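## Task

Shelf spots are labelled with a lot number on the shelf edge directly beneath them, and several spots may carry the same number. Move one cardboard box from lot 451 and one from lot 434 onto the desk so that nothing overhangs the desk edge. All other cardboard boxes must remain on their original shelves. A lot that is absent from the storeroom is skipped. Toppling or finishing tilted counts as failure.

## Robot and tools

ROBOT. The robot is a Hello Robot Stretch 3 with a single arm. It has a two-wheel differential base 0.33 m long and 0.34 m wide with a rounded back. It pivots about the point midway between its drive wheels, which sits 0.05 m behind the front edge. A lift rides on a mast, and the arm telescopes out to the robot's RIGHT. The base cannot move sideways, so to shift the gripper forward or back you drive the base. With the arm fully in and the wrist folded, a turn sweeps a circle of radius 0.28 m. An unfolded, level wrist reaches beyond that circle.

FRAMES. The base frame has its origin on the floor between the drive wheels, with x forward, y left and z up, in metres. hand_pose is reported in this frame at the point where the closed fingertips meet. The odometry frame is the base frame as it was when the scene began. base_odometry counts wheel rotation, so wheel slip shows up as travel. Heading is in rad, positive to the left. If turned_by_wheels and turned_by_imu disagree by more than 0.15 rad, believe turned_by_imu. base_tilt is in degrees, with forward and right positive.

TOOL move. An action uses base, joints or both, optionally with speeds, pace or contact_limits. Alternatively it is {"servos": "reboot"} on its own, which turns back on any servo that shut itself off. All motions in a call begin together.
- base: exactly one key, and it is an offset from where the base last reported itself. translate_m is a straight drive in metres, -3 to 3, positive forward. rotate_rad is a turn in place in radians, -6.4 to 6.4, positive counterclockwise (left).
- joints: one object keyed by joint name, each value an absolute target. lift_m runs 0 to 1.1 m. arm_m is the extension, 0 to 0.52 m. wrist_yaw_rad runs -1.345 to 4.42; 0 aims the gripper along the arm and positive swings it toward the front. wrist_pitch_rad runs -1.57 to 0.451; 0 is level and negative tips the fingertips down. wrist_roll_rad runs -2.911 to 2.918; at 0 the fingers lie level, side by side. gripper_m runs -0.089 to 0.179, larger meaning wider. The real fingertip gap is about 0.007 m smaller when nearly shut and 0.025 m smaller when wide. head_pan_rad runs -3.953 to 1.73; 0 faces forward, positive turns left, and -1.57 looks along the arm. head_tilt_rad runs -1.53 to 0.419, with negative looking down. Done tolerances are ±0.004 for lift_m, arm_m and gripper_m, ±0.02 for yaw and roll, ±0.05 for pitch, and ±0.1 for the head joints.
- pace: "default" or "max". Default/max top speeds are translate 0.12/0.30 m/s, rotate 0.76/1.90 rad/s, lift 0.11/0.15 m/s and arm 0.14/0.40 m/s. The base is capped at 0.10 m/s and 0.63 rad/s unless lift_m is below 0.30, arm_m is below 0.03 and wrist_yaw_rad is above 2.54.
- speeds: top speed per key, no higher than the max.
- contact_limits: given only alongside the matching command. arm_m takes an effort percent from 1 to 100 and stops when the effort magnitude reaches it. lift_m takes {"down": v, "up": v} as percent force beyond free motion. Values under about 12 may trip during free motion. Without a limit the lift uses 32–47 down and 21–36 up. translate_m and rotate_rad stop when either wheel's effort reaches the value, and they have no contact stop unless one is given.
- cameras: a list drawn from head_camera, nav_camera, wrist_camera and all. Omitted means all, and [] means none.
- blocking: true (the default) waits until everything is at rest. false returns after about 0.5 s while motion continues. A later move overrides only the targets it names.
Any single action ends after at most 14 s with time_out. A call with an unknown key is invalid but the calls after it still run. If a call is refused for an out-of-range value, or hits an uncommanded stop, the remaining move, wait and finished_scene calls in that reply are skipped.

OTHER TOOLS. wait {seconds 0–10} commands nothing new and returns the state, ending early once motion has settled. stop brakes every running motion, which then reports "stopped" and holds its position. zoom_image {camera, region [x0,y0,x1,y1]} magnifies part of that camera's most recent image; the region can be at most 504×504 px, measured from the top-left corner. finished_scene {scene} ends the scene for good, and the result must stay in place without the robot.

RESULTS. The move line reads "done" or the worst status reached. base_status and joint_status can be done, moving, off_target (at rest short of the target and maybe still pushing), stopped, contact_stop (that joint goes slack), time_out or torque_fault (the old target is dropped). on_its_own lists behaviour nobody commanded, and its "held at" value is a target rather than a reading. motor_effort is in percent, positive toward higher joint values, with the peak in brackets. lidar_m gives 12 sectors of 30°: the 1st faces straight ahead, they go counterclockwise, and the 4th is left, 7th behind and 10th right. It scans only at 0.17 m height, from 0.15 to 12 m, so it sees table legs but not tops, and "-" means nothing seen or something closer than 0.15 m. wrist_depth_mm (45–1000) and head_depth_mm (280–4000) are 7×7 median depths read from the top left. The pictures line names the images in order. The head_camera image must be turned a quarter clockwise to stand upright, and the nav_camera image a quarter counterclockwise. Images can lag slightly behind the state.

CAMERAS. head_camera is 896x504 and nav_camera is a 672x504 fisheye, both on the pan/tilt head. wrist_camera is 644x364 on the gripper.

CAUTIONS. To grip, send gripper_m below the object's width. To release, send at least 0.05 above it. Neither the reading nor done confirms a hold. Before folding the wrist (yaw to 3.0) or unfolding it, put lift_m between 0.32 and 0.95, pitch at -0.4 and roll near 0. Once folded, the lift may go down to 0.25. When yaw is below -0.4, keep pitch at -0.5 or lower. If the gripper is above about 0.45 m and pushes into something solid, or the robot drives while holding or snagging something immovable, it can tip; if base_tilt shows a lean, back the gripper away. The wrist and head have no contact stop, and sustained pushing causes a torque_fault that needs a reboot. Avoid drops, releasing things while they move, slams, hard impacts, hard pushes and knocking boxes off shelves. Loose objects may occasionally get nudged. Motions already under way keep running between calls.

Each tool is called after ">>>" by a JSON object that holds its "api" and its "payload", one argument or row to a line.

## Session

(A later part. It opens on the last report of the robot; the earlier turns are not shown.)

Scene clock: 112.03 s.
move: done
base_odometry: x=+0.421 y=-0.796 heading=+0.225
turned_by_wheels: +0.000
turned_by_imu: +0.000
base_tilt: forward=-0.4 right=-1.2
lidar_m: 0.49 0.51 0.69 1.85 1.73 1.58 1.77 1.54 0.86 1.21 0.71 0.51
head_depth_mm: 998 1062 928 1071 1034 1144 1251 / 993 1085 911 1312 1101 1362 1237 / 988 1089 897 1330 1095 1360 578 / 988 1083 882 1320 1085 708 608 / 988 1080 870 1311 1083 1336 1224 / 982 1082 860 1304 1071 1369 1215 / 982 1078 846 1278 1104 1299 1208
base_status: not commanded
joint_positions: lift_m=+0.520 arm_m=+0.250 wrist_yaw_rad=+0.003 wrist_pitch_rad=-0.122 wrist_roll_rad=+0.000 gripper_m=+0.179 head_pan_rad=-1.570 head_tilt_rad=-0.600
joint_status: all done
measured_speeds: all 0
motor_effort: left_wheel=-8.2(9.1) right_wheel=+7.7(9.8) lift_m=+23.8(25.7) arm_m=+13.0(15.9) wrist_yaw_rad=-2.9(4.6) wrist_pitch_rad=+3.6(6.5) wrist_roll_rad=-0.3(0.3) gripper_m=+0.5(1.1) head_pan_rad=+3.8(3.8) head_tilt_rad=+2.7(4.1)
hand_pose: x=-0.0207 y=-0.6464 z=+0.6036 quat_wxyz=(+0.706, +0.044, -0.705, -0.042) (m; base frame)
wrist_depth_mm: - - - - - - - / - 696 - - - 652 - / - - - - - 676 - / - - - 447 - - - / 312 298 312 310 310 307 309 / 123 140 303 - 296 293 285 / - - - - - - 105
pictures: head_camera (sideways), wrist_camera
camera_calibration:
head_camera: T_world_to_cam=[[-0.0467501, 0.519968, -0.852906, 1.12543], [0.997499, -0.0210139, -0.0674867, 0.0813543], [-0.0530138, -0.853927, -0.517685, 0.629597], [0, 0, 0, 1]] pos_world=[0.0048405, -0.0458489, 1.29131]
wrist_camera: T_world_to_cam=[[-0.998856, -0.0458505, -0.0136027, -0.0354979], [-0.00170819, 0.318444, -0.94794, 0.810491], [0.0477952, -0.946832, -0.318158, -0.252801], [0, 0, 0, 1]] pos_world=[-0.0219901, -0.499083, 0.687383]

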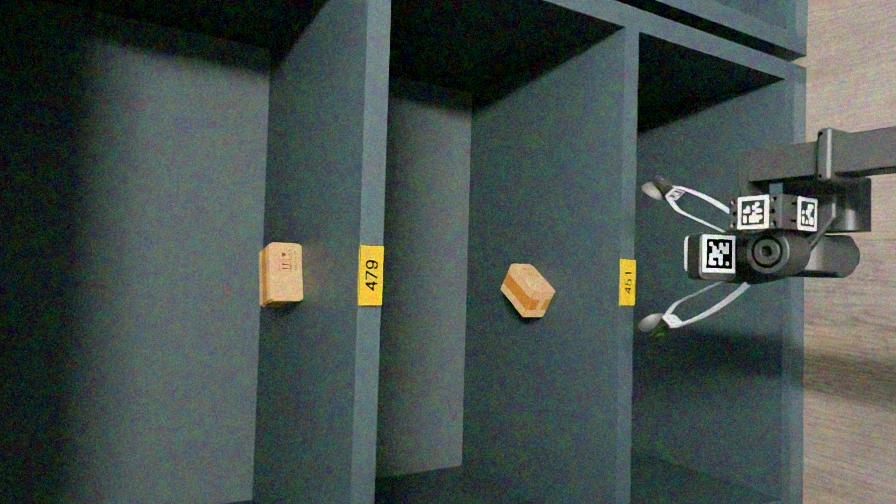

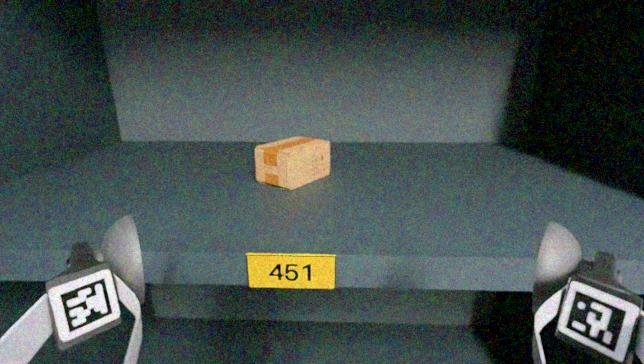

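>>> {"api": "move", "payload": {
  "joints": {"arm_m": 0.0},
  "cameras": []
}}

>>> {"api": "move", "payload": {
  "base": {"rotate_rad": 0.65},
  "cameras": []
}}

>>> {"api": "move", "payload": {
  "base": {"translate_m": -0.605},
  "joints": {"wrist_yaw_rad": 0.28},
  "cameras": ["wrist_camera","head_camera","nav_camera"]
}}

Scene clock: 191.17 s.
move: done
base_odometry: x=+0.421 y=-0.796 heading=+0.225
turned_by_wheels: +0.000
turned_by_imu: +0.000
base_tilt: forward=-0.4 right=-1.2
lidar_m: 0.49 0.51 0.69 1.85 1.73 1.58 1.77 1.54 0.86 1.20 0.71 0.51
head_depth_mm: 994 1058 926 1066 1032 1146 1242 / 991 1091 914 1313 1103 1354 1240 / 985 1084 899 1329 1091 1392 1233 / 982 1084 888 1338 1087 1380 1230 / 984 1077 873 1315 1080 1379 1221 / 986 1079 857 1305 1071 1374 1218 / 983 1079 848 1277 1105 1299 1213
base_status: not commanded
joint_positions: lift_m=+0.520 arm_m=+0.001 wrist_yaw_rad=+0.003 wrist_pitch_rad=-0.122 wrist_roll_rad=+0.000 gripper_m=+0.179 head_pan_rad=-1.570 head_tilt_rad=-0.600
joint_status: all done
measured_speeds: all 0
motor_effort: left_wheel=-8.5(8.8) right_wheel=+8.9(9.1) lift_m=+25.9(26.9) arm_m=-12.9(14.6) wrist_yaw_rad=-3.0(4.9) wrist_pitch_rad=+3.6(3.7) wrist_roll_rad=+0.0(0.3) gripper_m=+0.9(1.1) head_pan_rad=+3.0(3.6) head_tilt_rad=+3.2(3.8)
hand_pose: x=-0.0207 y=-0.3969 z=+0.6036 quat_wxyz=(+0.706, +0.044, -0.705, -0.042) (m; base frame)
wrist_depth_mm: - - - - - 858 - / - 916 - - - - - / - - - 689 - 850 - / - - - - - - 518 / - 145 - - - - 544 / - 139 - - - 911 - / - - - - - - 105
pictures: none
No camera images: "cameras" was empty.

Scene clock: 193.33 s.
move: done
base_odometry: x=+0.421 y=-0.796 heading=+0.874
turned_by_wheels: +0.650
turned_by_imu: +0.640
base_tilt: forward=-0.3 right=-1.3
lidar_m: 0.53 0.80 3.48 1.73 1.79 1.77 1.54 0.86 1.18 0.64 0.50 0.49
head_depth_mm: 960 1082 926 1286 1112 1332 1178 / 784 911 918 1294 1105 1396 1209 / 720 791 873 1012 1127 1357 1227 / 670 743 837 956 1094 1300 1230 / 591 646 716 800 909 1053 1167 / 528 572 626 690 766 868 997 / 479 515 555 608 675 749 832
base_status: done
joint_positions: lift_m=+0.520 arm_m=+0.001 wrist_yaw_rad=+0.003 wrist_pitch_rad=-0.122 wrist_roll_rad=+0.000 gripper_m=+0.179 head_pan_rad=-1.570 head_tilt_rad=-0.600
joint_status: not commanded
measured_speeds: all 0
motor_effort: left_wheel=-8.4(12.8) right_wheel=+9.8(12.3) lift_m=+26.8(27.0) arm_m=-12.1(13.5) wrist_yaw_rad=-2.4(4.3) wrist_pitch_rad=+3.7(3.7) wrist_roll_rad=+0.0(0.3) gripper_m=+0.5(1.1) head_pan_rad=+3.1(3.4) head_tilt_rad=+3.0(3.9)
hand_pose: x=-0.0208 y=-0.3969 z=+0.6036 quat_wxyz=(+0.706, +0.044, -0.705, -0.042) (m; base frame)
wrist_depth_mm: - 333 409 - - - - / - 344 420 - - 882 - / - 353 430 - - - - / - 368 437 - - - - / 300 378 444 - - - - / - 390 454 - - - - / - 423 - - - - 105
pictures: none
No camera images: "cameras" was empty.

Scene clock: 200.50 s.
move: done
base_odometry: x=+0.033 y=-1.260 heading=+0.874
turned_by_wheels: +0.000
turned_by_imu: +0.000
base_tilt: forward=-0.4 right=-1.2
lidar_m: 1.05 1.57 2.56 1.47 1.30 1.28 0.95 0.86 0.40 0.92 0.99 0.98
head_depth_mm: 710 764 806 605 465 509 578 / 756 816 851 599 499 878 716 / 806 873 897 591 1022 875 766 / 863 944 798 588 1085 869 789 / 929 1024 815 641 1039 888 1150 / 979 1065 861 1230 1073 1261 1175 / 903 974 846 1134 1066 1328 1214
base_status: done
joint_positions: lift_m=+0.520 arm_m=+0.001 wrist_yaw_rad=+0.277 wrist_pitch_rad=-0.122 wrist_roll_rad=+0.000 gripper_m=+0.179 head_pan_rad=-1.570 head_tilt_rad=-0.600
joint_status: all done
measured_speeds: all 0
motor_effort: left_wheel=-9.7(12.9) right_wheel=-2.8(12.1) lift_m=+29.7(30.0) arm_m=-12.5(13.5) wrist_yaw_rad=+1.9(6.1) wrist_pitch_rad=+3.5(3.8) wrist_roll_rad=+0.0(0.4) gripper_m=+0.5(1.1) head_pan_rad=+2.9(3.7) head_tilt_rad=+2.7(3.5)
hand_pose: x=+0.0473 y=-0.3874 z=+0.6036 quat_wxyz=(+0.705, +0.140, -0.693, +0.054) (m; base frame)
wrist_depth_mm: - - - 918 - - - / - - - 951 - - - / - - - - 517 - - / - - - - - - - / - 142 - - 311 310 311 / - 126 - - 281 254 253 / - 858 905 - - 225 105
pictures: head_camera (sideways), nav_camera (sideways), wrist_camera
camera_calibration:
head_camera: T_world_to_cam=[[-0.0467501, 0.519968, -0.852906, 1.12543], [0.997499, -0.0210139, -0.0674867, 0.0813543], [-0.0530138, -0.853927, -0.517685, 0.629597], [0, 0, 0, 1]] pos_world=[0.0048405, -0.0458489, 1.29131]
nav_camera: T_world_to_cam=[[0.0175178, -0.542579, 0.839822, -1.04979], [-0.999788, -0.018574, 0.00885454, 0.044798], [0.0107945, -0.8398, -0.542789, 0.659577], [0, 0, 0, 1]] pos_world=[0.0560587, -0.0148501, 1.23925]
wrist_camera: T_world_to_cam=[[-0.949191, -0.314408, -0.0135864, -0.0621004], [-0.0877954, 0.306017, -0.947969, 0.727416], [0.302206, -0.898611, -0.318072, -0.00421457], [0, 0, 0, 1]] pos_world=[0.00619233, -0.245914, 0.687383]

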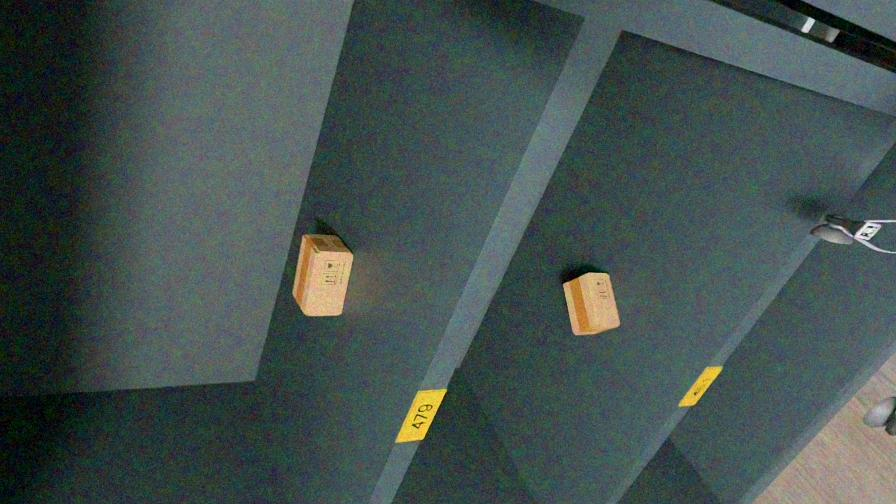

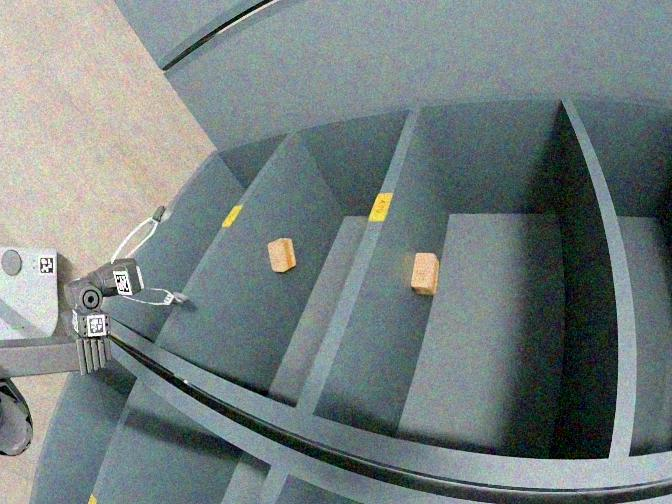

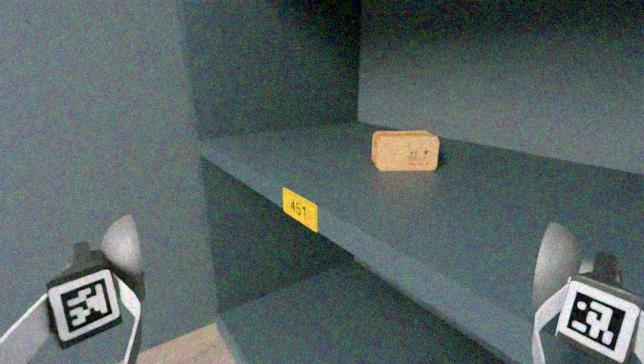

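>>> {"api": "move", "payload": {
  "base": {"translate_m": -0.022},
  "cameras": []
}}

>>> {"api": "move", "payload": {
  "joints": {"lift_m": 0.49, "arm_m": 0.27},
  "contact_limits": {"arm_m": 35},
  "cameras": ["wrist_camera","head_camera"]
}}

Scene clock: 222.77 s.
move: done
base_odometry: x=+0.019 y=-1.277 heading=+0.874
turned_by_wheels: +0.000
turned_by_imu: +0.000
base_tilt: forward=-0.3 right=-1.1
lidar_m: 1.07 1.60 1.78 1.46 1.29 1.26 0.92 0.85 0.39 0.90 1.01 0.99
head_depth_mm: 700 751 804 602 442 495 555 / 745 803 846 597 497 881 624 / 793 858 891 594 1019 877 748 / 850 931 827 584 1052 868 779 / 915 1008 795 612 1011 867 1150 / 982 1081 862 674 1078 943 1175 / 923 990 847 1148 1065 1325 1206
base_status: done
joint_positions: lift_m=+0.520 arm_m=+0.001 wrist_yaw_rad=+0.277 wrist_pitch_rad=-0.122 wrist_roll_rad=+0.000 gripper_m=+0.179 head_pan_rad=-1.570 head_tilt_rad=-0.600
joint_status: not commanded
measured_speeds: all 0
motor_effort: left_wheel=-6.8(11.8) right_wheel=-5.9(9.5) lift_m=+30.2(31.2) arm_m=-11.6(12.0) wrist_yaw_rad=+1.9(3.5) wrist_pitch_rad=+3.7(3.7) wrist_roll_rad=-0.2(0.2) gripper_m=+0.3(1.0) head_pan_rad=+2.3(3.2) head_tilt_rad=+2.1(3.0)
hand_pose: x=+0.0473 y=-0.3874 z=+0.6036 quat_wxyz=(+0.705, +0.140, -0.693, +0.054) (m; base frame)
wrist_depth_mm: - - - 890 - - - / - - - 935 - - - / - - - - 524 - - / - - - - - - - / - 142 - - 313 313 310 / - 126 - - 278 254 253 / - 847 883 - - 218 105
pictures: none
No camera images: "cameras" was empty.

Scene clock: 225.97 s.
move: done
base_odometry: x=+0.019 y=-1.277 heading=+0.874
turned_by_wheels: +0.000
turned_by_imu: +0.000
base_tilt: forward=-0.3 right=-1.2
lidar_m: 1.07 1.60 1.78 1.46 1.29 1.26 0.93 0.85 0.39 0.90 1.01 0.99
head_depth_mm: 701 752 801 602 442 496 555 / 744 807 846 597 497 878 619 / 795 860 893 591 1023 877 595 / 850 929 826 587 1054 866 656 / 915 1007 793 610 1015 866 1146 / 978 1074 859 671 1072 939 1168 / 921 993 846 1148 1067 1321 1209
base_status: not commanded
joint_positions: lift_m=+0.490 arm_m=+0.270 wrist_yaw_rad=+0.277 wrist_pitch_rad=-0.122 wrist_roll_rad=+0.000 gripper_m=+0.179 head_pan_rad=-1.570 head_tilt_rad=-0.600
joint_status: all done
measured_speeds: all 0
motor_effort: left_wheel=-6.8(7.5) right_wheel=-6.3(6.7) lift_m=+26.7(28.9) arm_m=+12.7(14.8) wrist_yaw_rad=+0.6(3.6) wrist_pitch_rad=+3.5(3.7) wrist_roll_rad=-0.3(0.3) gripper_m=+1.1(1.3) head_pan_rad=+2.7(3.5) head_tilt_rad=+2.1(3.1)
contact_limits: arm_m 35 (drawing in: default 31, maximum 55; extending or still: default 40, maximum 69)
hand_pose: x=+0.0473 y=-0.6568 z=+0.5737 quat_wxyz=(+0.705, +0.140, -0.693, +0.055) (m; base frame)
wrist_depth_mm: - - - 686 - - 328 / - - - 720 - - 327 / - - - 672 - - 331 / - - - 276 277 323 333 / - 250 266 265 265 264 281 / - 144 203 204 203 202 202 / - 159 165 164 164 164 107
pictures: head_camera (sideways), wrist_camera
camera_calibration:
head_camera: T_world_to_cam=[[-0.0467501, 0.519968, -0.852906, 1.12543], [0.997499, -0.0210139, -0.0674867, 0.0813543], [-0.0530138, -0.853927, -0.517685, 0.629597], [0, 0, 0, 1]] pos_world=[0.0048405, -0.0458489, 1.29131]
wrist_camera: T_world_to_cam=[[-0.949167, -0.314479, -0.0135768, -0.147157], [-0.0877004, 0.30563, -0.948103, 0.781408], [0.302308, -0.898717, -0.317674, -0.256158], [0, 0, 0, 1]] pos_world=[0.00629212, -0.515313, 0.657483]

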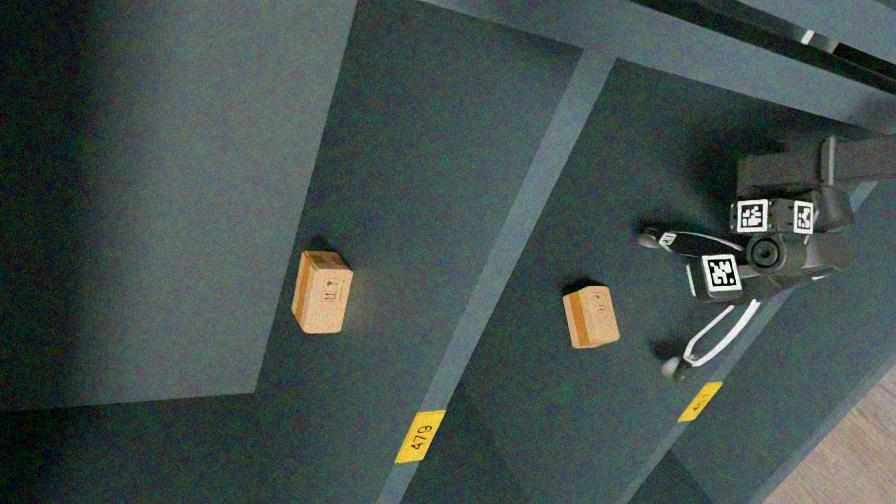

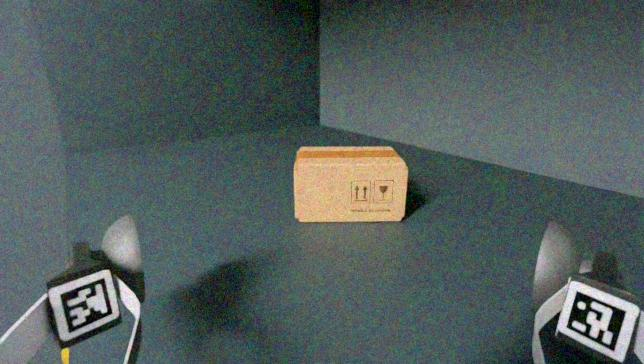

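>>> {"api": "move", "payload": {
  "base": {"translate_m": 0.016},
  "joints": {"arm_m": 0.34},
  "speeds": {"translate_m": 0.03, "arm_m": 0.08},
  "contact_limits": {"arm_m": 35},
  "cameras": ["wrist_camera"]
}}

Scene clock: 239.17 s.
move: done
base_odometry: x=+0.029 y=-1.264 heading=+0.874
turned_by_wheels: +0.000
turned_by_imu: +0.000
base_tilt: forward=-0.3 right=-1.2
lidar_m: 1.05 1.58 2.57 1.46 1.30 1.27 0.94 0.86 0.40 0.91 0.99 0.98
head_depth_mm: 708 762 803 603 463 498 578 / 750 811 848 598 498 876 696 / 803 875 895 591 1022 703 592 / 860 935 798 587 1089 748 1103 / 925 1018 812 640 1041 864 1149 / 984 1075 859 1239 1070 941 1174 / 908 976 851 1142 1072 1326 1212
base_status: done
joint_positions: lift_m=+0.490 arm_m=+0.340 wrist_yaw_rad=+0.277 wrist_pitch_rad=-0.122 wrist_roll_rad=+0.000 gripper_m=+0.179 head_pan_rad=-1.570 head_tilt_rad=-0.600
joint_status: all done
measured_speeds: all 0
motor_effort: left_wheel=+4.2(7.2) right_wheel=+8.5(9.8) lift_m=+26.2(31.1) arm_m=+13.5(16.0) wrist_yaw_rad=+2.9(3.5) wrist_pitch_rad=+3.5(3.7) wrist_roll_rad=-0.2(0.3) gripper_m=+0.7(1.1) head_pan_rad=+2.4(2.9) head_tilt_rad=+2.2(2.8)
contact_limits: arm_m 35 (drawing in: default 31, maximum 55; extending or still: default 40, maximum 69)
hand_pose: x=+0.0473 y=-0.7268 z=+0.5737 quat_wxyz=(+0.705, +0.140, -0.693, +0.055) (m; base frame)
wrist_depth_mm: - - - 609 - - 304 / - - - 639 - - 307 / - - - - - - 313 / 328 - - 225 226 321 321 / 285 250 265 208 214 263 279 / 118 144 203 203 202 201 201 / - 158 165 164 164 164 107
pictures: wrist_camera
camera_calibration:
wrist_camera: T_world_to_cam=[[-0.949167, -0.314479, -0.0135768, -0.16917], [-0.0877004, 0.30563, -0.948103, 0.802803], [0.302308, -0.898717, -0.317674, -0.319068], [0, 0, 0, 1]] pos_world=[0.00629212, -0.585313, 0.657483]

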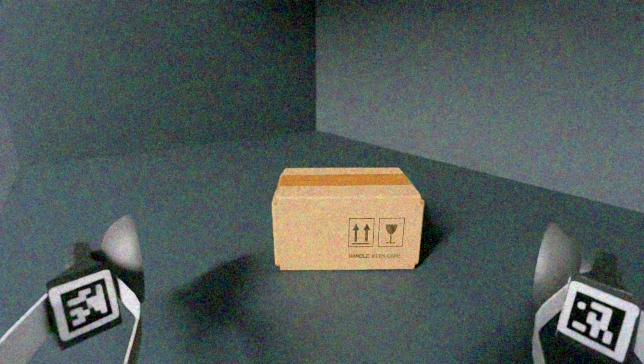

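>>> {"api": "move", "payload": {
  "base": {"translate_m": 0.017},
  "joints": {"arm_m": 0.415},
  "speeds": {"translate_m": 0.03, "arm_m": 0.08},
  "contact_limits": {"arm_m": 35},
  "cameras": ["wrist_camera"]
}}

Scene clock: 249.03 s.
move: done
base_odometry: x=+0.040 y=-1.251 heading=+0.874
turned_by_wheels: +0.000
turned_by_imu: +0.000
base_tilt: forward=-0.3 right=-1.3
lidar_m: 1.04 1.56 2.57 1.46 1.32 1.29 0.96 0.87 0.41 0.92 0.98 0.97
head_depth_mm: 715 770 810 602 480 528 600 / 759 824 854 597 992 881 733 / 813 877 897 590 1020 741 592 / 869 954 788 587 1083 770 1109 / 936 1028 867 641 1042 891 1148 / 982 1057 863 1236 1070 1260 1175 / 895 962 846 1122 1067 1313 1215
base_status: done
joint_positions: lift_m=+0.490 arm_m=+0.415 wrist_yaw_rad=+0.277 wrist_pitch_rad=-0.122 wrist_roll_rad=+0.000 gripper_m=+0.179 head_pan_rad=-1.570 head_tilt_rad=-0.600
joint_status: all done
measured_speeds: all 0
motor_effort: left_wheel=+4.8(8.4) right_wheel=+6.2(9.8) lift_m=+25.5(25.5) arm_m=+13.6(14.9) wrist_yaw_rad=+2.1(3.3) wrist_pitch_rad=+3.6(3.7) wrist_roll_rad=-0.1(0.3) gripper_m=+0.5(1.0) head_pan_rad=+2.4(2.9) head_tilt_rad=+1.9(3.1)
contact_limits: arm_m 35 (drawing in: default 31, maximum 55; extending or still: default 40, maximum 69)
hand_pose: x=+0.0473 y=-0.8018 z=+0.5737 quat_wxyz=(+0.705, +0.140, -0.693, +0.055) (m; base frame)
wrist_depth_mm: - - - 550 - 310 261 / - - - 573 - 314 268 / - - - 580 - 315 272 / - - - - 323 321 281 / 282 250 249 156 165 262 263 / 119 184 132 131 131 201 201 / 153 158 141 139 140 157 107
pictures: wrist_camera
camera_calibration:
wrist_camera: T_world_to_cam=[[-0.949167, -0.314479, -0.0135768, -0.192756], [-0.0877004, 0.30563, -0.948103, 0.825725], [0.302308, -0.898717, -0.317674, -0.386472], [0, 0, 0, 1]] pos_world=[0.00629212, -0.660313, 0.657483]

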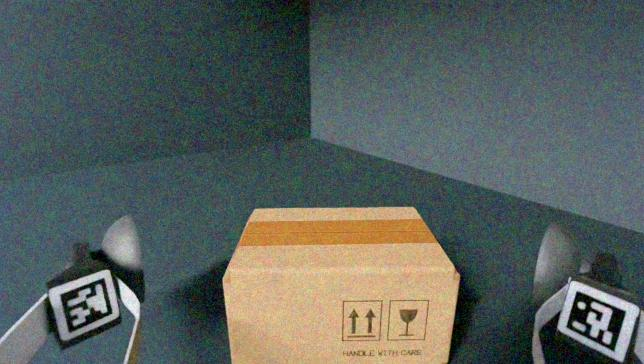

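>>> {"api": "move", "payload": {
  "joints": {"lift_m": 0.483},
  "cameras": []
}}

>>> {"api": "move", "payload": {
  "joints": {"gripper_m": 0.08},
  "cameras": ["wrist_camera"]
}}

>>> {"api": "move", "payload": {
  "joints": {"gripper_m": 0.04},
  "cameras": ["wrist_camera"]
}}

Scene clock: 260.87 s.
move: done
base_odometry: x=+0.040 y=-1.251 heading=+0.874
turned_by_wheels: +0.000
turned_by_imu: +0.000
base_tilt: forward=-0.3 right=-1.3
lidar_m: 1.04 1.56 2.56 1.46 1.32 1.29 0.96 0.87 0.41 0.92 0.98 0.97
head_depth_mm: 715 770 809 603 482 527 600 / 759 818 851 598 993 877 731 / 813 881 897 591 1023 757 600 / 868 949 787 587 1084 774 1100 / 936 1030 867 640 1042 886 1149 / 977 1060 858 1236 1069 1267 1175 / 898 964 846 1128 1068 1327 1213
base_status: not commanded
joint_positions: lift_m=+0.483 arm_m=+0.415 wrist_yaw_rad=+0.277 wrist_pitch_rad=-0.122 wrist_roll_rad=+0.000 gripper_m=+0.179 head_pan_rad=-1.570 head_tilt_rad=-0.600
joint_status: all done
measured_speeds: all 0
motor_effort: left_wheel=+4.6(5.6) right_wheel=+6.1(6.9) lift_m=+23.0(27.6) arm_m=+12.7(13.5) wrist_yaw_rad=+1.5(3.1) wrist_pitch_rad=+3.6(3.6) wrist_roll_rad=-0.1(0.2) gripper_m=+0.6(1.0) head_pan_rad=+2.1(2.6) head_tilt_rad=+0.9(2.1)
contact_limits: arm_m 35 (drawing in: default 31, maximum 55; extending or still: default 40, maximum 69)
hand_pose: x=+0.0473 y=-0.8018 z=+0.5667 quat_wxyz=(+0.705, +0.140, -0.693, +0.055) (m; base frame)
wrist_depth_mm: - - - 543 - 310 262 / - - - 561 - 314 268 / - - - - - 316 274 / 330 332 330 328 329 323 282 / 250 235 161 140 149 247 262 / 122 175 131 129 131 189 - / 144 149 142 139 139 154 107
pictures: none
No camera images: "cameras" was empty.

Scene clock: 262.40 s.
move: done
base_odometry: x=+0.040 y=-1.251 heading=+0.874
turned_by_wheels: +0.000
turned_by_imu: +0.000
base_tilt: forward=-0.3 right=-1.2
lidar_m: 1.04 1.56 2.57 1.47 1.32 1.29 0.96 0.87 0.41 0.92 0.98 0.97
head_depth_mm: 716 770 812 604 481 528 599 / 763 821 859 597 992 878 731 / 812 878 902 592 1028 756 599 / 869 950 789 587 1086 773 1100 / 934 1033 868 644 1042 888 1150 / 980 1063 861 1238 1071 1261 1175 / 898 961 846 1127 1065 1320 1210
base_status: not commanded
joint_positions: lift_m=+0.483 arm_m=+0.415 wrist_yaw_rad=+0.278 wrist_pitch_rad=-0.122 wrist_roll_rad=+0.000 gripper_m=+0.080 head_pan_rad=-1.570 head_tilt_rad=-0.600
joint_status: all done
measured_speeds: all 0
motor_effort: left_wheel=+4.9(5.5) right_wheel=+5.7(6.8) lift_m=+23.5(23.9) arm_m=+13.3(13.6) wrist_yaw_rad=+2.0(3.2) wrist_pitch_rad=+3.5(3.6) wrist_roll_rad=+0.0(0.3) gripper_m=-6.4(83.0) head_pan_rad=+2.2(2.7) head_tilt_rad=+1.6(2.3)
contact_limits: arm_m 35 (drawing in: default 31, maximum 55; extending or still: default 40, maximum 69)
hand_pose: x=+0.0474 y=-0.8018 z=+0.5667 quat_wxyz=(+0.705, +0.140, -0.693, +0.055) (m; base frame)
wrist_depth_mm: - - - 546 - 312 261 / - - - 566 - 313 270 / - - - - - 315 275 / 331 333 328 330 327 321 281 / 250 250 143 140 146 246 247 / 191 183 132 134 133 181 189 / 161 143 142 141 141 143 153
pictures: wrist_camera
camera_calibration:
wrist_camera: T_world_to_cam=[[-0.949031, -0.314889, -0.0135841, -0.193118], [-0.0877937, 0.3055, -0.948136, 0.819024], [0.302707, -0.898618, -0.317574, -0.388697], [0, 0, 0, 1]] pos_world=[0.00629157, -0.660313, 0.650483]

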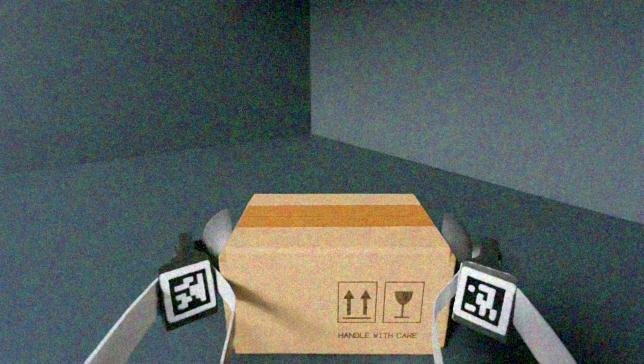

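Scene clock: 263.33 s.
move: done
base_odometry: x=+0.040 y=-1.251 heading=+0.874
turned_by_wheels: +0.000
turned_by_imu: +0.000
base_tilt: forward=-0.3 right=-1.2
lidar_m: 1.04 1.56 2.57 1.46 1.31 1.29 0.96 0.87 0.41 0.92 0.98 0.97
head_depth_mm: 717 767 813 602 482 527 598 / 763 820 853 597 992 883 733 / 811 880 898 592 1026 756 600 / 873 951 789 589 1088 773 1102 / 934 1027 864 643 1041 891 1153 / 982 1058 859 1240 1073 1261 1176 / 896 960 845 1123 1067 1321 1211
base_status: not commanded
joint_positions: lift_m=+0.483 arm_m=+0.415 wrist_yaw_rad=+0.278 wrist_pitch_rad=-0.122 wrist_roll_rad=+0.000 gripper_m=+0.041 head_pan_rad=-1.570 head_tilt_rad=-0.600
joint_status: all done
measured_speeds: all 0
motor_effort: left_wheel=+4.9(5.3) right_wheel=+6.3(6.9) lift_m=+23.3(23.8) arm_m=+12.8(13.5) wrist_yaw_rad=-0.1(3.0) wrist_pitch_rad=+3.4(3.6) wrist_roll_rad=-0.3(0.3) gripper_m=-19.7(93.4) head_pan_rad=+2.3(2.9) head_tilt_rad=+1.5(2.1)
contact_limits: arm_m 35 (drawing in: default 31, maximum 55; extending or still: default 40, maximum 69)
hand_pose: x=+0.0474 y=-0.8018 z=+0.5667 quat_wxyz=(+0.705, +0.140, -0.693, +0.055) (m; base frame)
wrist_depth_mm: - - - 547 - 313 261 / - - - 570 - 315 269 / - - - - - 317 274 / 332 333 305 186 327 322 281 / 250 249 150 140 145 247 248 / 192 183 135 136 134 181 189 / 161 143 145 143 143 142 154
pictures: wrist_camera
camera_calibration:
wrist_camera: T_world_to_cam=[[-0.949031, -0.314889, -0.0135838, -0.193118], [-0.087794, 0.3055, -0.948136, 0.819024], [0.302707, -0.898618, -0.317574, -0.388697], [0, 0, 0, 1]] pos_world=[0.00629157, -0.660313, 0.650483]

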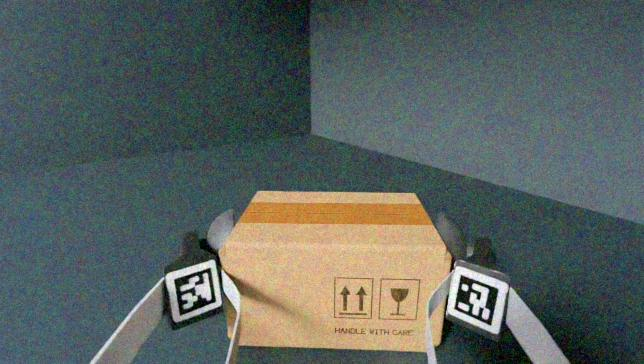

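>>> {"api": "move", "payload": {
  "joints": {"lift_m": 0.6},
  "speeds": {"lift_m": 0.05},
  "cameras": ["wrist_camera"]
}}

>>> {"api": "move", "payload": {
  "joints": {"arm_m": 0.0},
  "speeds": {"arm_m": 0.1},
  "cameras": ["wrist_camera"]
}}

>>> {"api": "move", "payload": {
  "joints": {"lift_m": 0.85, "head_pan_rad": -0.3, "head_tilt_rad": -0.3},
  "cameras": ["wrist_camera", "nav_camera", "head_camera"]
}}

Scene clock: 273.80 s.
move: done
base_odometry: x=+0.040 y=-1.251 heading=+0.874
turned_by_wheels: +0.000
turned_by_imu: +0.000
base_tilt: forward=-0.4 right=-1.1
lidar_m: 1.04 1.56 2.57 1.47 1.31 1.29 0.96 0.87 0.41 0.93 0.98 0.97
head_depth_mm: 715 770 813 604 482 528 599 / 759 821 852 598 988 879 601 / 813 880 895 592 688 685 745 / 869 950 785 588 768 843 1107 / 936 1024 867 642 1010 891 1152 / 981 1060 860 1240 1068 1265 1174 / 899 966 847 1123 1068 1315 1212
base_status: not commanded
joint_positions: lift_m=+0.600 arm_m=+0.415 wrist_yaw_rad=+0.278 wrist_pitch_rad=-0.124 wrist_roll_rad=+0.000 gripper_m=+0.041 head_pan_rad=-1.570 head_tilt_rad=-0.600
joint_status: all done
measured_speeds: all 0
motor_effort: left_wheel=+4.6(5.4) right_wheel=+5.9(7.1) lift_m=+30.1(34.6) arm_m=+12.6(13.1) wrist_yaw_rad=+2.0(3.0) wrist_pitch_rad=+4.0(4.2) wrist_roll_rad=+0.2(0.3) gripper_m=-19.5(20.2) head_pan_rad=+1.7(2.7) head_tilt_rad=+1.1(2.2)
contact_limits: arm_m 35 (drawing in: default 31, maximum 55; extending or still: default 40, maximum 69)
hand_pose: x=+0.0474 y=-0.8017 z=+0.6830 quat_wxyz=(+0.705, +0.141, -0.692, +0.054) (m; base frame)
wrist_depth_mm: - - - 539 - 312 262 / - - - 568 - 315 269 / - - - 595 - 316 274 / - - - 603 - 327 280 / - - 141 141 144 325 289 / - - 136 136 134 325 293 / 309 288 146 144 143 287 293
pictures: wrist_camera
camera_calibration:
wrist_camera: T_world_to_cam=[[-0.949035, -0.314873, -0.0137201, -0.191449], [-0.0884918, 0.307992, -0.947265, 0.930687], [0.302493, -0.897773, -0.320159, -0.349185], [0, 0, 0, 1]] pos_world=[0.00629227, -0.660416, 0.767186]

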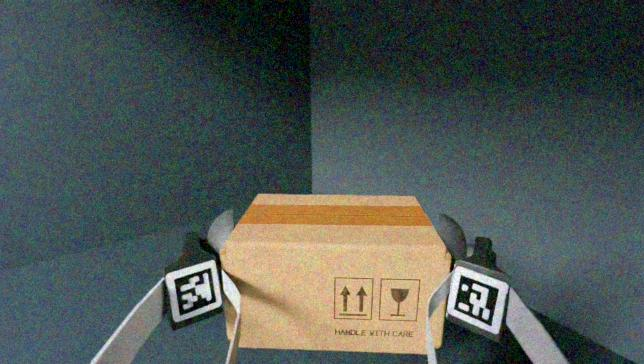

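Scene clock: 278.93 s.
move: done
base_odometry: x=+0.040 y=-1.251 heading=+0.874
turned_by_wheels: +0.000
turned_by_imu: +0.000
base_tilt: forward=-0.4 right=-1.3
lidar_m: 1.04 1.56 2.57 1.46 1.32 1.29 0.96 0.87 0.41 0.92 0.98 0.97
head_depth_mm: 717 770 810 602 481 520 600 / 760 821 851 598 991 880 731 / 813 880 897 590 1026 874 764 / 866 950 786 587 1088 872 782 / 934 1028 867 643 1079 891 595 / 976 1063 861 1236 1074 1267 1163 / 895 964 845 1119 1068 1309 1206
base_status: not commanded
joint_positions: lift_m=+0.600 arm_m=+0.001 wrist_yaw_rad=+0.278 wrist_pitch_rad=-0.125 wrist_roll_rad=+0.000 gripper_m=+0.041 head_pan_rad=-1.570 head_tilt_rad=-0.600
joint_status: all done
measured_speeds: all 0
motor_effort: left_wheel=+4.8(5.4) right_wheel=+6.7(7.2) lift_m=+25.7(30.3) arm_m=-12.1(14.6) wrist_yaw_rad=+0.1(3.3) wrist_pitch_rad=+4.1(4.3) wrist_roll_rad=-0.1(0.3) gripper_m=-19.7(20.2) head_pan_rad=+1.8(2.8) head_tilt_rad=+1.9(2.1)
hand_pose: x=+0.0474 y=-0.3872 z=+0.6829 quat_wxyz=(+0.705, +0.141, -0.692, +0.054) (m; base frame)
wrist_depth_mm: - - - - - - - / - - - - - - - / - - - - - - - / - - - - - - - / - - 141 141 144 - - / - - 136 136 134 - - / - - 145 143 142 289 310
pictures: wrist_camera
camera_calibration:
wrist_camera: T_world_to_cam=[[-0.949049, -0.314829, -0.0137395, -0.0609418], [-0.0885961, 0.308405, -0.94712, 0.802953], [0.302418, -0.897646, -0.320584, 0.0231774], [0, 0, 0, 1]] pos_world=[0.00629244, -0.246016, 0.767086]

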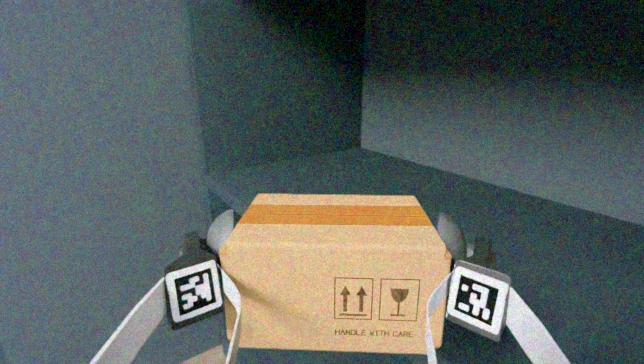

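Scene clock: 282.03 s.
move: done
base_odometry: x=+0.040 y=-1.251 heading=+0.874
turned_by_wheels: +0.000
turned_by_imu: +0.000
base_tilt: forward=-0.4 right=-1.1
lidar_m: 1.04 1.56 2.56 1.47 1.31 1.29 0.96 0.87 0.41 0.92 0.98 0.97
head_depth_mm: 794 821 852 893 935 979 1028 / 816 847 890 932 975 1020 1072 / 839 879 916 963 1002 1061 1113 / 870 906 950 998 1052 1104 1163 / 897 939 987 1036 1095 1148 1219 / 933 978 1025 1087 1140 1206 1277 / 966 1014 1072 1127 1192 1275 1348
base_status: not commanded
joint_positions: lift_m=+0.850 arm_m=+0.001 wrist_yaw_rad=+0.278 wrist_pitch_rad=-0.126 wrist_roll_rad=+0.000 gripper_m=+0.041 head_pan_rad=-0.298 head_tilt_rad=-0.298
joint_status: all done
measured_speeds: all 0
motor_effort: left_wheel=+4.8(5.3) right_wheel=+5.8(7.1) lift_m=+30.3(33.7) arm_m=-8.4(12.6) wrist_yaw_rad=+1.7(3.4) wrist_pitch_rad=+4.3(4.4) wrist_roll_rad=+0.0(0.3) gripper_m=-19.3(20.1) head_pan_rad=-3.3(5.3) head_tilt_rad=-3.3(7.4)
hand_pose: x=+0.0474 y=-0.3872 z=+0.9327 quat_wxyz=(+0.705, +0.142, -0.692, +0.053) (m; base frame)
wrist_depth_mm: - - - - 870 - - / - - - - 500 - - / - - - 972 - - - / - - - - - - - / - - 141 141 144 - - / - - 136 137 134 - - / - - 144 143 141 119 -
pictures: head_camera (sideways), nav_camera (sideways), wrist_camera
camera_calibration:
head_camera: T_world_to_cam=[[-0.246156, 0.027221, -0.968848, 1.278], [0.332261, 0.941405, -0.057968, 0.0731213], [0.9105, -0.336179, -0.240777, 0.263401], [0, 0, 0, 1]] pos_world=[0.0504653, -0.015075, 1.30585]
nav_camera: T_world_to_cam=[[0.261838, -0.0626757, 0.963075, -1.21207], [-0.280156, -0.959857, 0.0137016, 0.0340588], [0.923555, -0.273398, -0.268886, 0.297555], [0, 0, 0, 1]] pos_world=[0.0521004, 0.038075, 1.24686]
wrist_camera: T_world_to_cam=[[-0.949031, -0.314885, -0.0137284, -0.0575335], [-0.0888719, 0.309132, -0.946858, 1.03955], [0.302395, -0.897377, -0.32136, 0.104146], [0, 0, 0, 1]] pos_world=[0.00629262, -0.246017, 1.01699]

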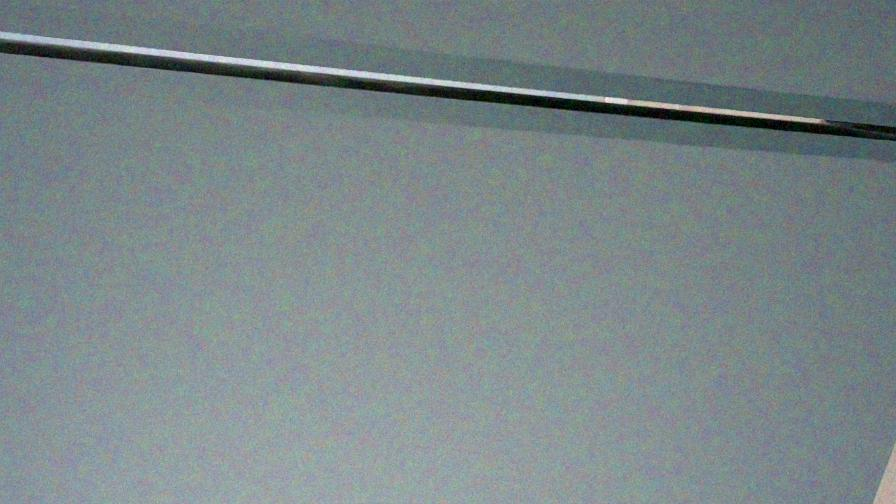

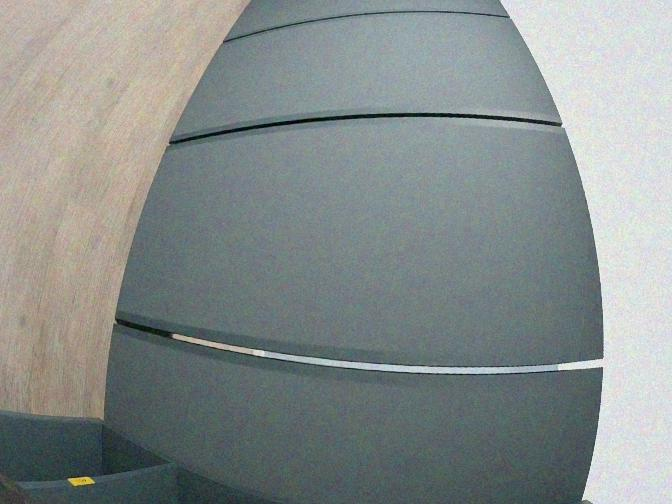

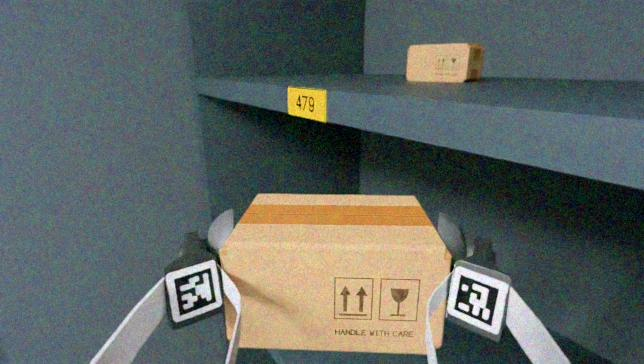

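>>> {"api": "move", "payload": {
  "base": {"translate_m": 0.5},
  "joints": {"wrist_yaw_rad": 0.0},
  "speeds": {"wrist_yaw_rad": 0.3},
  "cameras": []
}}

>>> {"api": "move", "payload": {
  "base": {"rotate_rad": -2.09},
  "speeds": {"rotate_rad": 0.4},
  "joints": {"head_pan_rad": -2.5, "head_tilt_rad": -0.35},
  "cameras": ["wrist_camera", "nav_camera", "head_camera"]
}}

Scene clock: 329.37 s.
move: done
base_odometry: x=+0.360 y=-0.868 heading=+0.874
turned_by_wheels: +0.000
turned_by_imu: -0.001
base_tilt: forward=-0.3 right=-1.1
lidar_m: 0.61 0.91 3.54 1.72 1.55 1.70 1.45 0.77 1.15 0.73 0.58 0.57
head_depth_mm: 448 466 485 506 529 556 583 / 462 481 502 525 548 578 608 / 477 497 520 545 572 601 635 / 492 515 538 566 594 628 664 / 510 532 559 588 619 655 696 / 528 554 581 614 649 684 729 / 547 575 606 640 678 720 765
base_status: done
joint_positions: lift_m=+0.850 arm_m=+0.001 wrist_yaw_rad=+0.003 wrist_pitch_rad=-0.126 wrist_roll_rad=+0.000 gripper_m=+0.041 head_pan_rad=-0.300 head_tilt_rad=-0.300
joint_status: all done
measured_speeds: all 0
motor_effort: left_wheel=+4.6(10.3) right_wheel=+5.7(13.7) lift_m=+29.6(29.7) arm_m=+2.1(5.7) wrist_yaw_rad=-2.4(5.7) wrist_pitch_rad=+4.3(4.4) wrist_roll_rad=-0.2(0.3) gripper_m=-19.5(20.0) head_pan_rad=-2.8(3.9) head_tilt_rad=-2.0(3.9)
hand_pose: x=-0.0208 y=-0.3968 z=+0.9327 quat_wxyz=(+0.706, +0.046, -0.705, -0.044) (m; base frame)
wrist_depth_mm: 346 401 455 - 875 - - / 350 414 - - - - - / 360 425 - - 922 - - / 366 432 - - 983 - - / 384 435 141 141 145 - - / 400 421 136 136 134 124 - / - - 144 143 142 - -
pictures: none
No camera images: "cameras" was empty.

Scene clock: 335.40 s.
move: done
base_odometry: x=+0.360 y=-0.868 heading=-1.215
turned_by_wheels: -2.090
turned_by_imu: -2.057
base_tilt: forward=-0.2 right=-1.2
lidar_m: 1.15 0.72 0.57 0.57 0.62 0.94 3.55 1.81 1.55 1.70 1.45 0.77
head_depth_mm: 3041 3329 3537 3604 2718 1924 1488 / 2682 2903 3155 2559 2600 1910 1486 / 2382 2526 2736 2205 2526 1881 1472 / 2129 2257 2376 1996 2343 1872 1464 / 1901 2011 2137 1959 2229 1862 1457 / 1748 1849 1943 1924 1709 1767 1452 / 1609 1691 1763 1812 1968 1843 1446
base_status: done
joint_positions: lift_m=+0.850 arm_m=+0.001 wrist_yaw_rad=+0.003 wrist_pitch_rad=-0.126 wrist_roll_rad=+0.000 gripper_m=+0.041 head_pan_rad=-2.500 head_tilt_rad=-0.350
joint_status: all done
measured_speeds: all 0
motor_effort: left_wheel=+7.9(11.8) right_wheel=-10.3(12.6) lift_m=+31.1(32.4) arm_m=-2.7(4.5) wrist_yaw_rad=-2.8(4.4) wrist_pitch_rad=+4.3(4.3) wrist_roll_rad=-0.2(0.3) gripper_m=-19.4(20.1) head_pan_rad=+3.2(5.2) head_tilt_rad=-3.6(7.3)
hand_pose: x=-0.0208 y=-0.3968 z=+0.9327 quat_wxyz=(+0.706, +0.046, -0.705, -0.044) (m; base frame)
wrist_depth_mm: - - - - - - - / - - - - - - - / - - - - - - - / - - - - - - - / - - 143 141 145 - - / - 123 136 136 134 - - / - - 145 144 143 - -
pictures: head_camera (sideways), nav_camera (sideways), wrist_camera
camera_calibration:
head_camera: T_world_to_cam=[[0.206985, 0.212325, -0.955026, 1.25716], [0.566565, -0.821835, -0.0599208, 0.0741704], [-0.797597, -0.528682, -0.290404, 0.338429], [0, 0, 0, 1]] pos_world=[-0.0323065, -0.0270504, 1.30335]
nav_camera: T_world_to_cam=[[-0.244586, -0.203943, 0.947937, -1.18921], [-0.610324, 0.792046, 0.0129283, 0.0370293], [-0.753447, -0.575387, -0.318194, 0.371936], [0, 0, 0, 1]] pos_world=[0.0119701, -0.0578521, 1.24517]
wrist_camera: T_world_to_cam=[[-0.998875, -0.0453947, -0.0137323, -0.0193384], [-0.00160093, 0.321658, -0.946855, 1.04325], [0.0473993, -0.945767, -0.321369, 0.0916305], [0, 0, 0, 1]] pos_world=[-0.0219897, -0.249786, 1.01699]

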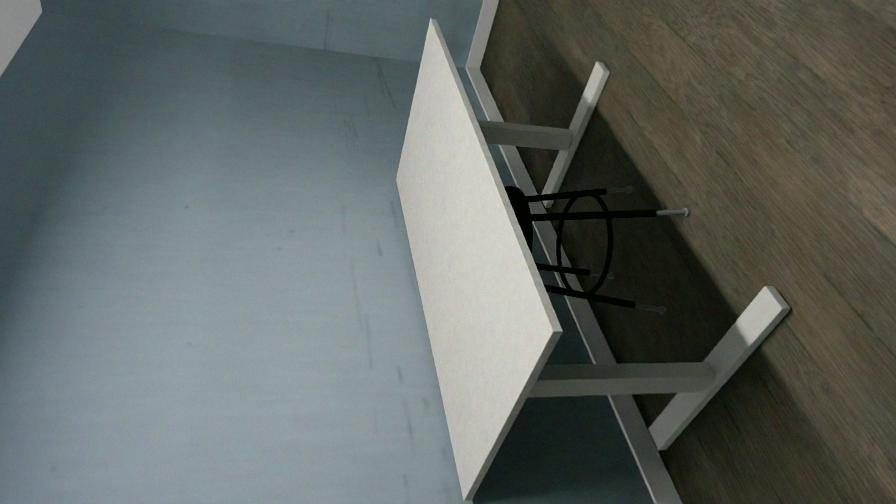

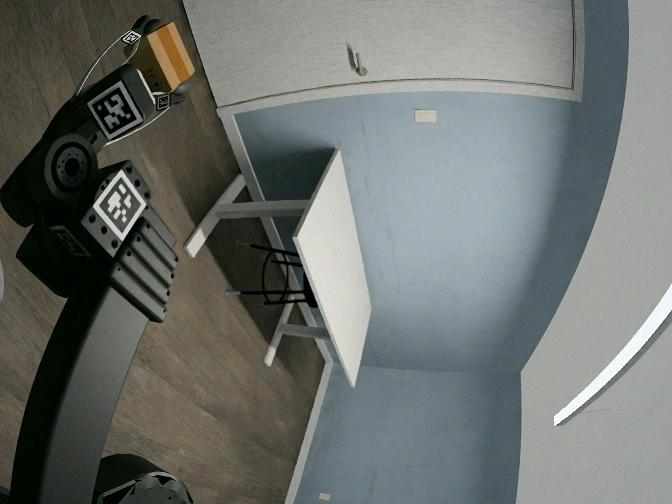

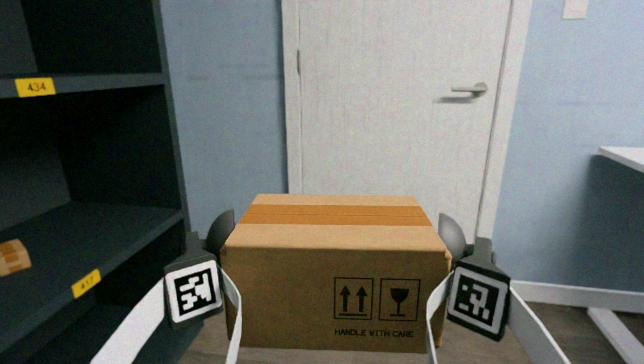

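>>> {"api": "move", "payload": {
  "base": {"translate_m": -1.4},
  "cameras": ["nav_camera"]
}}

>>> {"api": "move", "payload": {
  "base": {"rotate_rad": -0.128},
  "joints": {"head_pan_rad": -1.57, "head_tilt_rad": -0.5}
}}

Scene clock: 369.60 s.
move: time_out
base_odometry: x=-0.125 y=+0.438 heading=-1.215
turned_by_wheels: +0.000
turned_by_imu: +0.000
base_tilt: forward=-0.3 right=-1.0
lidar_m: 1.96 0.95 0.76 0.75 0.82 1.24 2.21 1.94 1.04 0.88 1.17 2.34
head_depth_mm: 2034 2114 2212 2289 2365 1900 1492 / 2226 2303 2413 2486 2512 1910 1485 / 2102 2250 2435 2622 2631 1896 1473 / 1887 2014 2124 2283 2274 1883 1465 / 1725 1810 1921 2032 1249 1852 1430 / 1563 1650 1720 1788 1171 1535 1456 / 1438 1505 1585 1615 1163 1647 1453
base_status: translate_m time_out (by the wheels' count: -1.3933 of -1.4000)
joint_positions: lift_m=+0.850 arm_m=+0.001 wrist_yaw_rad=+0.003 wrist_pitch_rad=-0.126 wrist_roll_rad=+0.000 gripper_m=+0.041 head_pan_rad=-2.500 head_tilt_rad=-0.350
joint_status: not commanded
measured_speeds: all 0
motor_effort: left_wheel=-1.1(10.5) right_wheel=-0.4(15.1) lift_m=+29.4(31.4) arm_m=-3.6(13.6) wrist_yaw_rad=-3.6(4.6) wrist_pitch_rad=+4.3(4.4) wrist_roll_rad=+0.2(0.4) gripper_m=-19.3(20.2) head_pan_rad=+2.2(4.0) head_tilt_rad=-3.1(4.3)
hand_pose: x=-0.0208 y=-0.3968 z=+0.9327 quat_wxyz=(+0.706, +0.046, -0.705, -0.044) (m; base frame)
wrist_depth_mm: - - - - - - - / - - - - - - - / - - - - - - - / - - - - - - - / - - 141 141 144 - - / - 123 136 136 134 125 - / - - 146 144 142 - -
pictures: nav_camera (sideways)
camera_calibration:
nav_camera: T_world_to_cam=[[-0.244544, -0.203967, 0.947943, -1.18922], [-0.610395, 0.791991, 0.0129456, 0.037006], [-0.753403, -0.575454, -0.318177, 0.37191], [0, 0, 0, 1]] pos_world=[0.0119702, -0.0578526, 1.24517]

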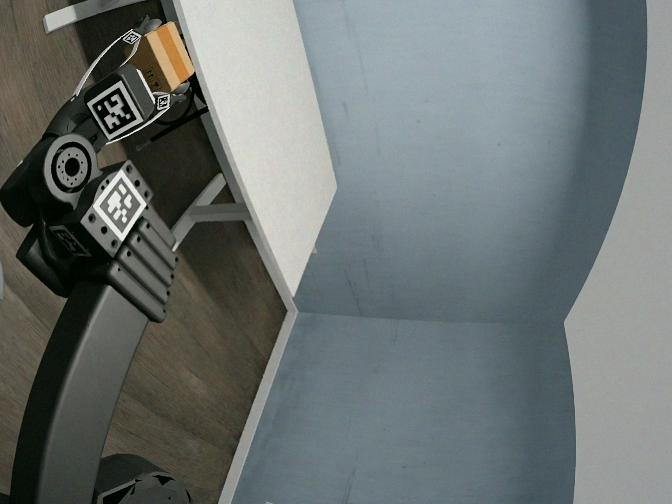

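not run: a stop that you did not command came earlier in this reply.

>>> {"api": "move", "payload": {
  "base": {"rotate_rad": -0.128},
  "joints": {"head_pan_rad": -1.57, "head_tilt_rad": -0.5}
}}

Scene clock: 373.70 s.
move: done
base_odometry: x=-0.125 y=+0.438 heading=-1.343
turned_by_wheels: -0.128
turned_by_imu: -0.125
base_tilt: forward=-0.4 right=-1.2
lidar_m: 2.08 1.06 0.78 0.75 0.78 1.07 2.21 2.16 1.04 0.88 1.17 2.16
head_depth_mm: 1262 1361 1487 1373 992 1618 1317 / 1270 1365 1493 1358 984 1621 1312 / 1268 1368 1495 1341 973 456 315 / 1272 1374 1503 1319 1007 453 310 / 1276 1377 1499 1302 1003 1494 1294 / 1276 1381 1502 1290 997 1577 1284 / 1277 1382 1511 1278 986 1473 1273
base_status: done
joint_positions: lift_m=+0.850 arm_m=+0.001 wrist_yaw_rad=+0.003 wrist_pitch_rad=-0.126 wrist_roll_rad=+0.000 gripper_m=+0.041 head_pan_rad=-1.545 head_tilt_rad=-0.504
joint_status: all done
measured_speeds: all 0
motor_effort: left_wheel=+8.5(11.2) right_wheel=-10.7(13.2) lift_m=+28.7(29.6) arm_m=-1.1(2.1) wrist_yaw_rad=-2.6(3.9) wrist_pitch_rad=+4.2(4.3) wrist_roll_rad=+0.1(0.3) gripper_m=-19.2(19.9) head_pan_rad=-2.6(5.8) head_tilt_rad=-2.6(7.5)
hand_pose: x=-0.0208 y=-0.3968 z=+0.9327 quat_wxyz=(+0.706, +0.046, -0.705, -0.044) (m; base frame)
wrist_depth_mm: - - - - - - - / - - - - - - - / - - - - - - - / - - - - - - - / - - 141 141 144 - - / - 124 136 136 134 - - / - - 146 144 142 - -
pictures: head_camera (sideways), nav_camera (sideways), wrist_camera
camera_calibration:
head_camera: T_world_to_cam=[[-0.0576995, 0.434638, -0.898755, 1.18531], [0.99788, -0.00205064, -0.0650549, 0.0782502], [-0.0301184, -0.900603, -0.433598, 0.520094], [0, 0, 0, 1]] pos_world=[0.00597218, -0.0466248, 1.29591]
nav_camera: T_world_to_cam=[[0.0290604, -0.45908, 0.88792, -1.11255], [-0.999019, -0.0430339, 0.0104467, 0.0426307], [0.0334148, -0.887352, -0.45988, 0.551507], [0, 0, 0, 1]] pos_world=[0.0564914, -0.0195323, 1.24103]
wrist_camera: T_world_to_cam=[[-0.998879, -0.0453, -0.0137009, -0.0193465], [-0.0016001, 0.321658, -0.946854, 1.04325], [0.0472995, -0.945772, -0.32137, 0.0916287], [0, 0, 0, 1]] pos_world=[-0.0219895, -0.249787, 1.01699]

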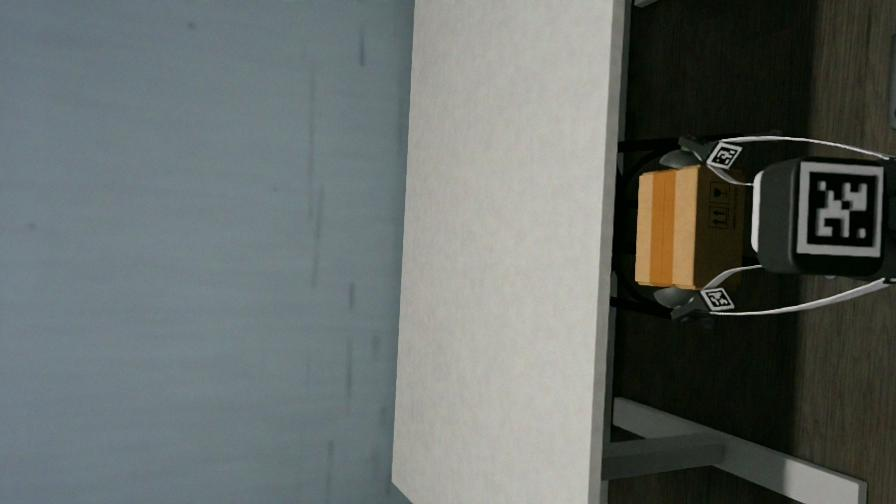

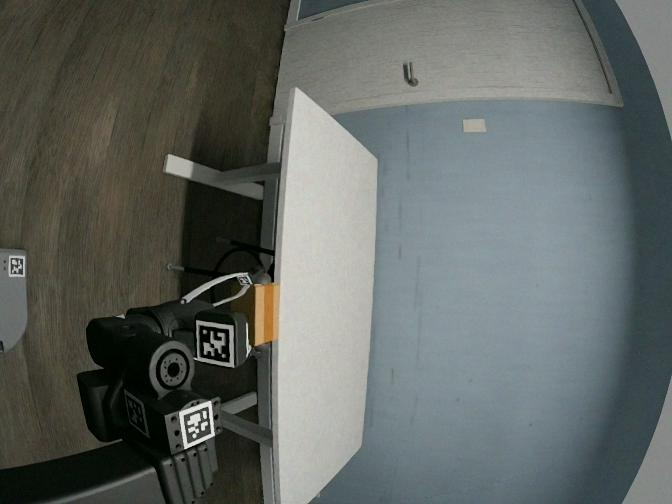

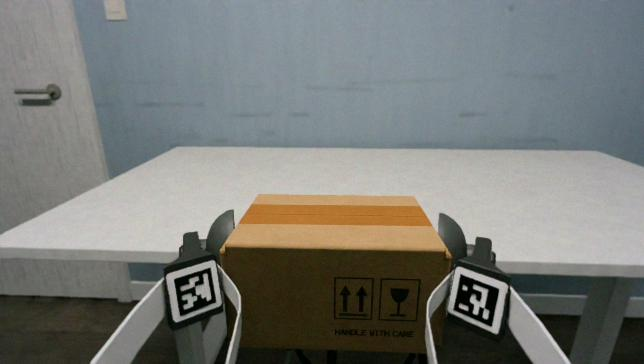

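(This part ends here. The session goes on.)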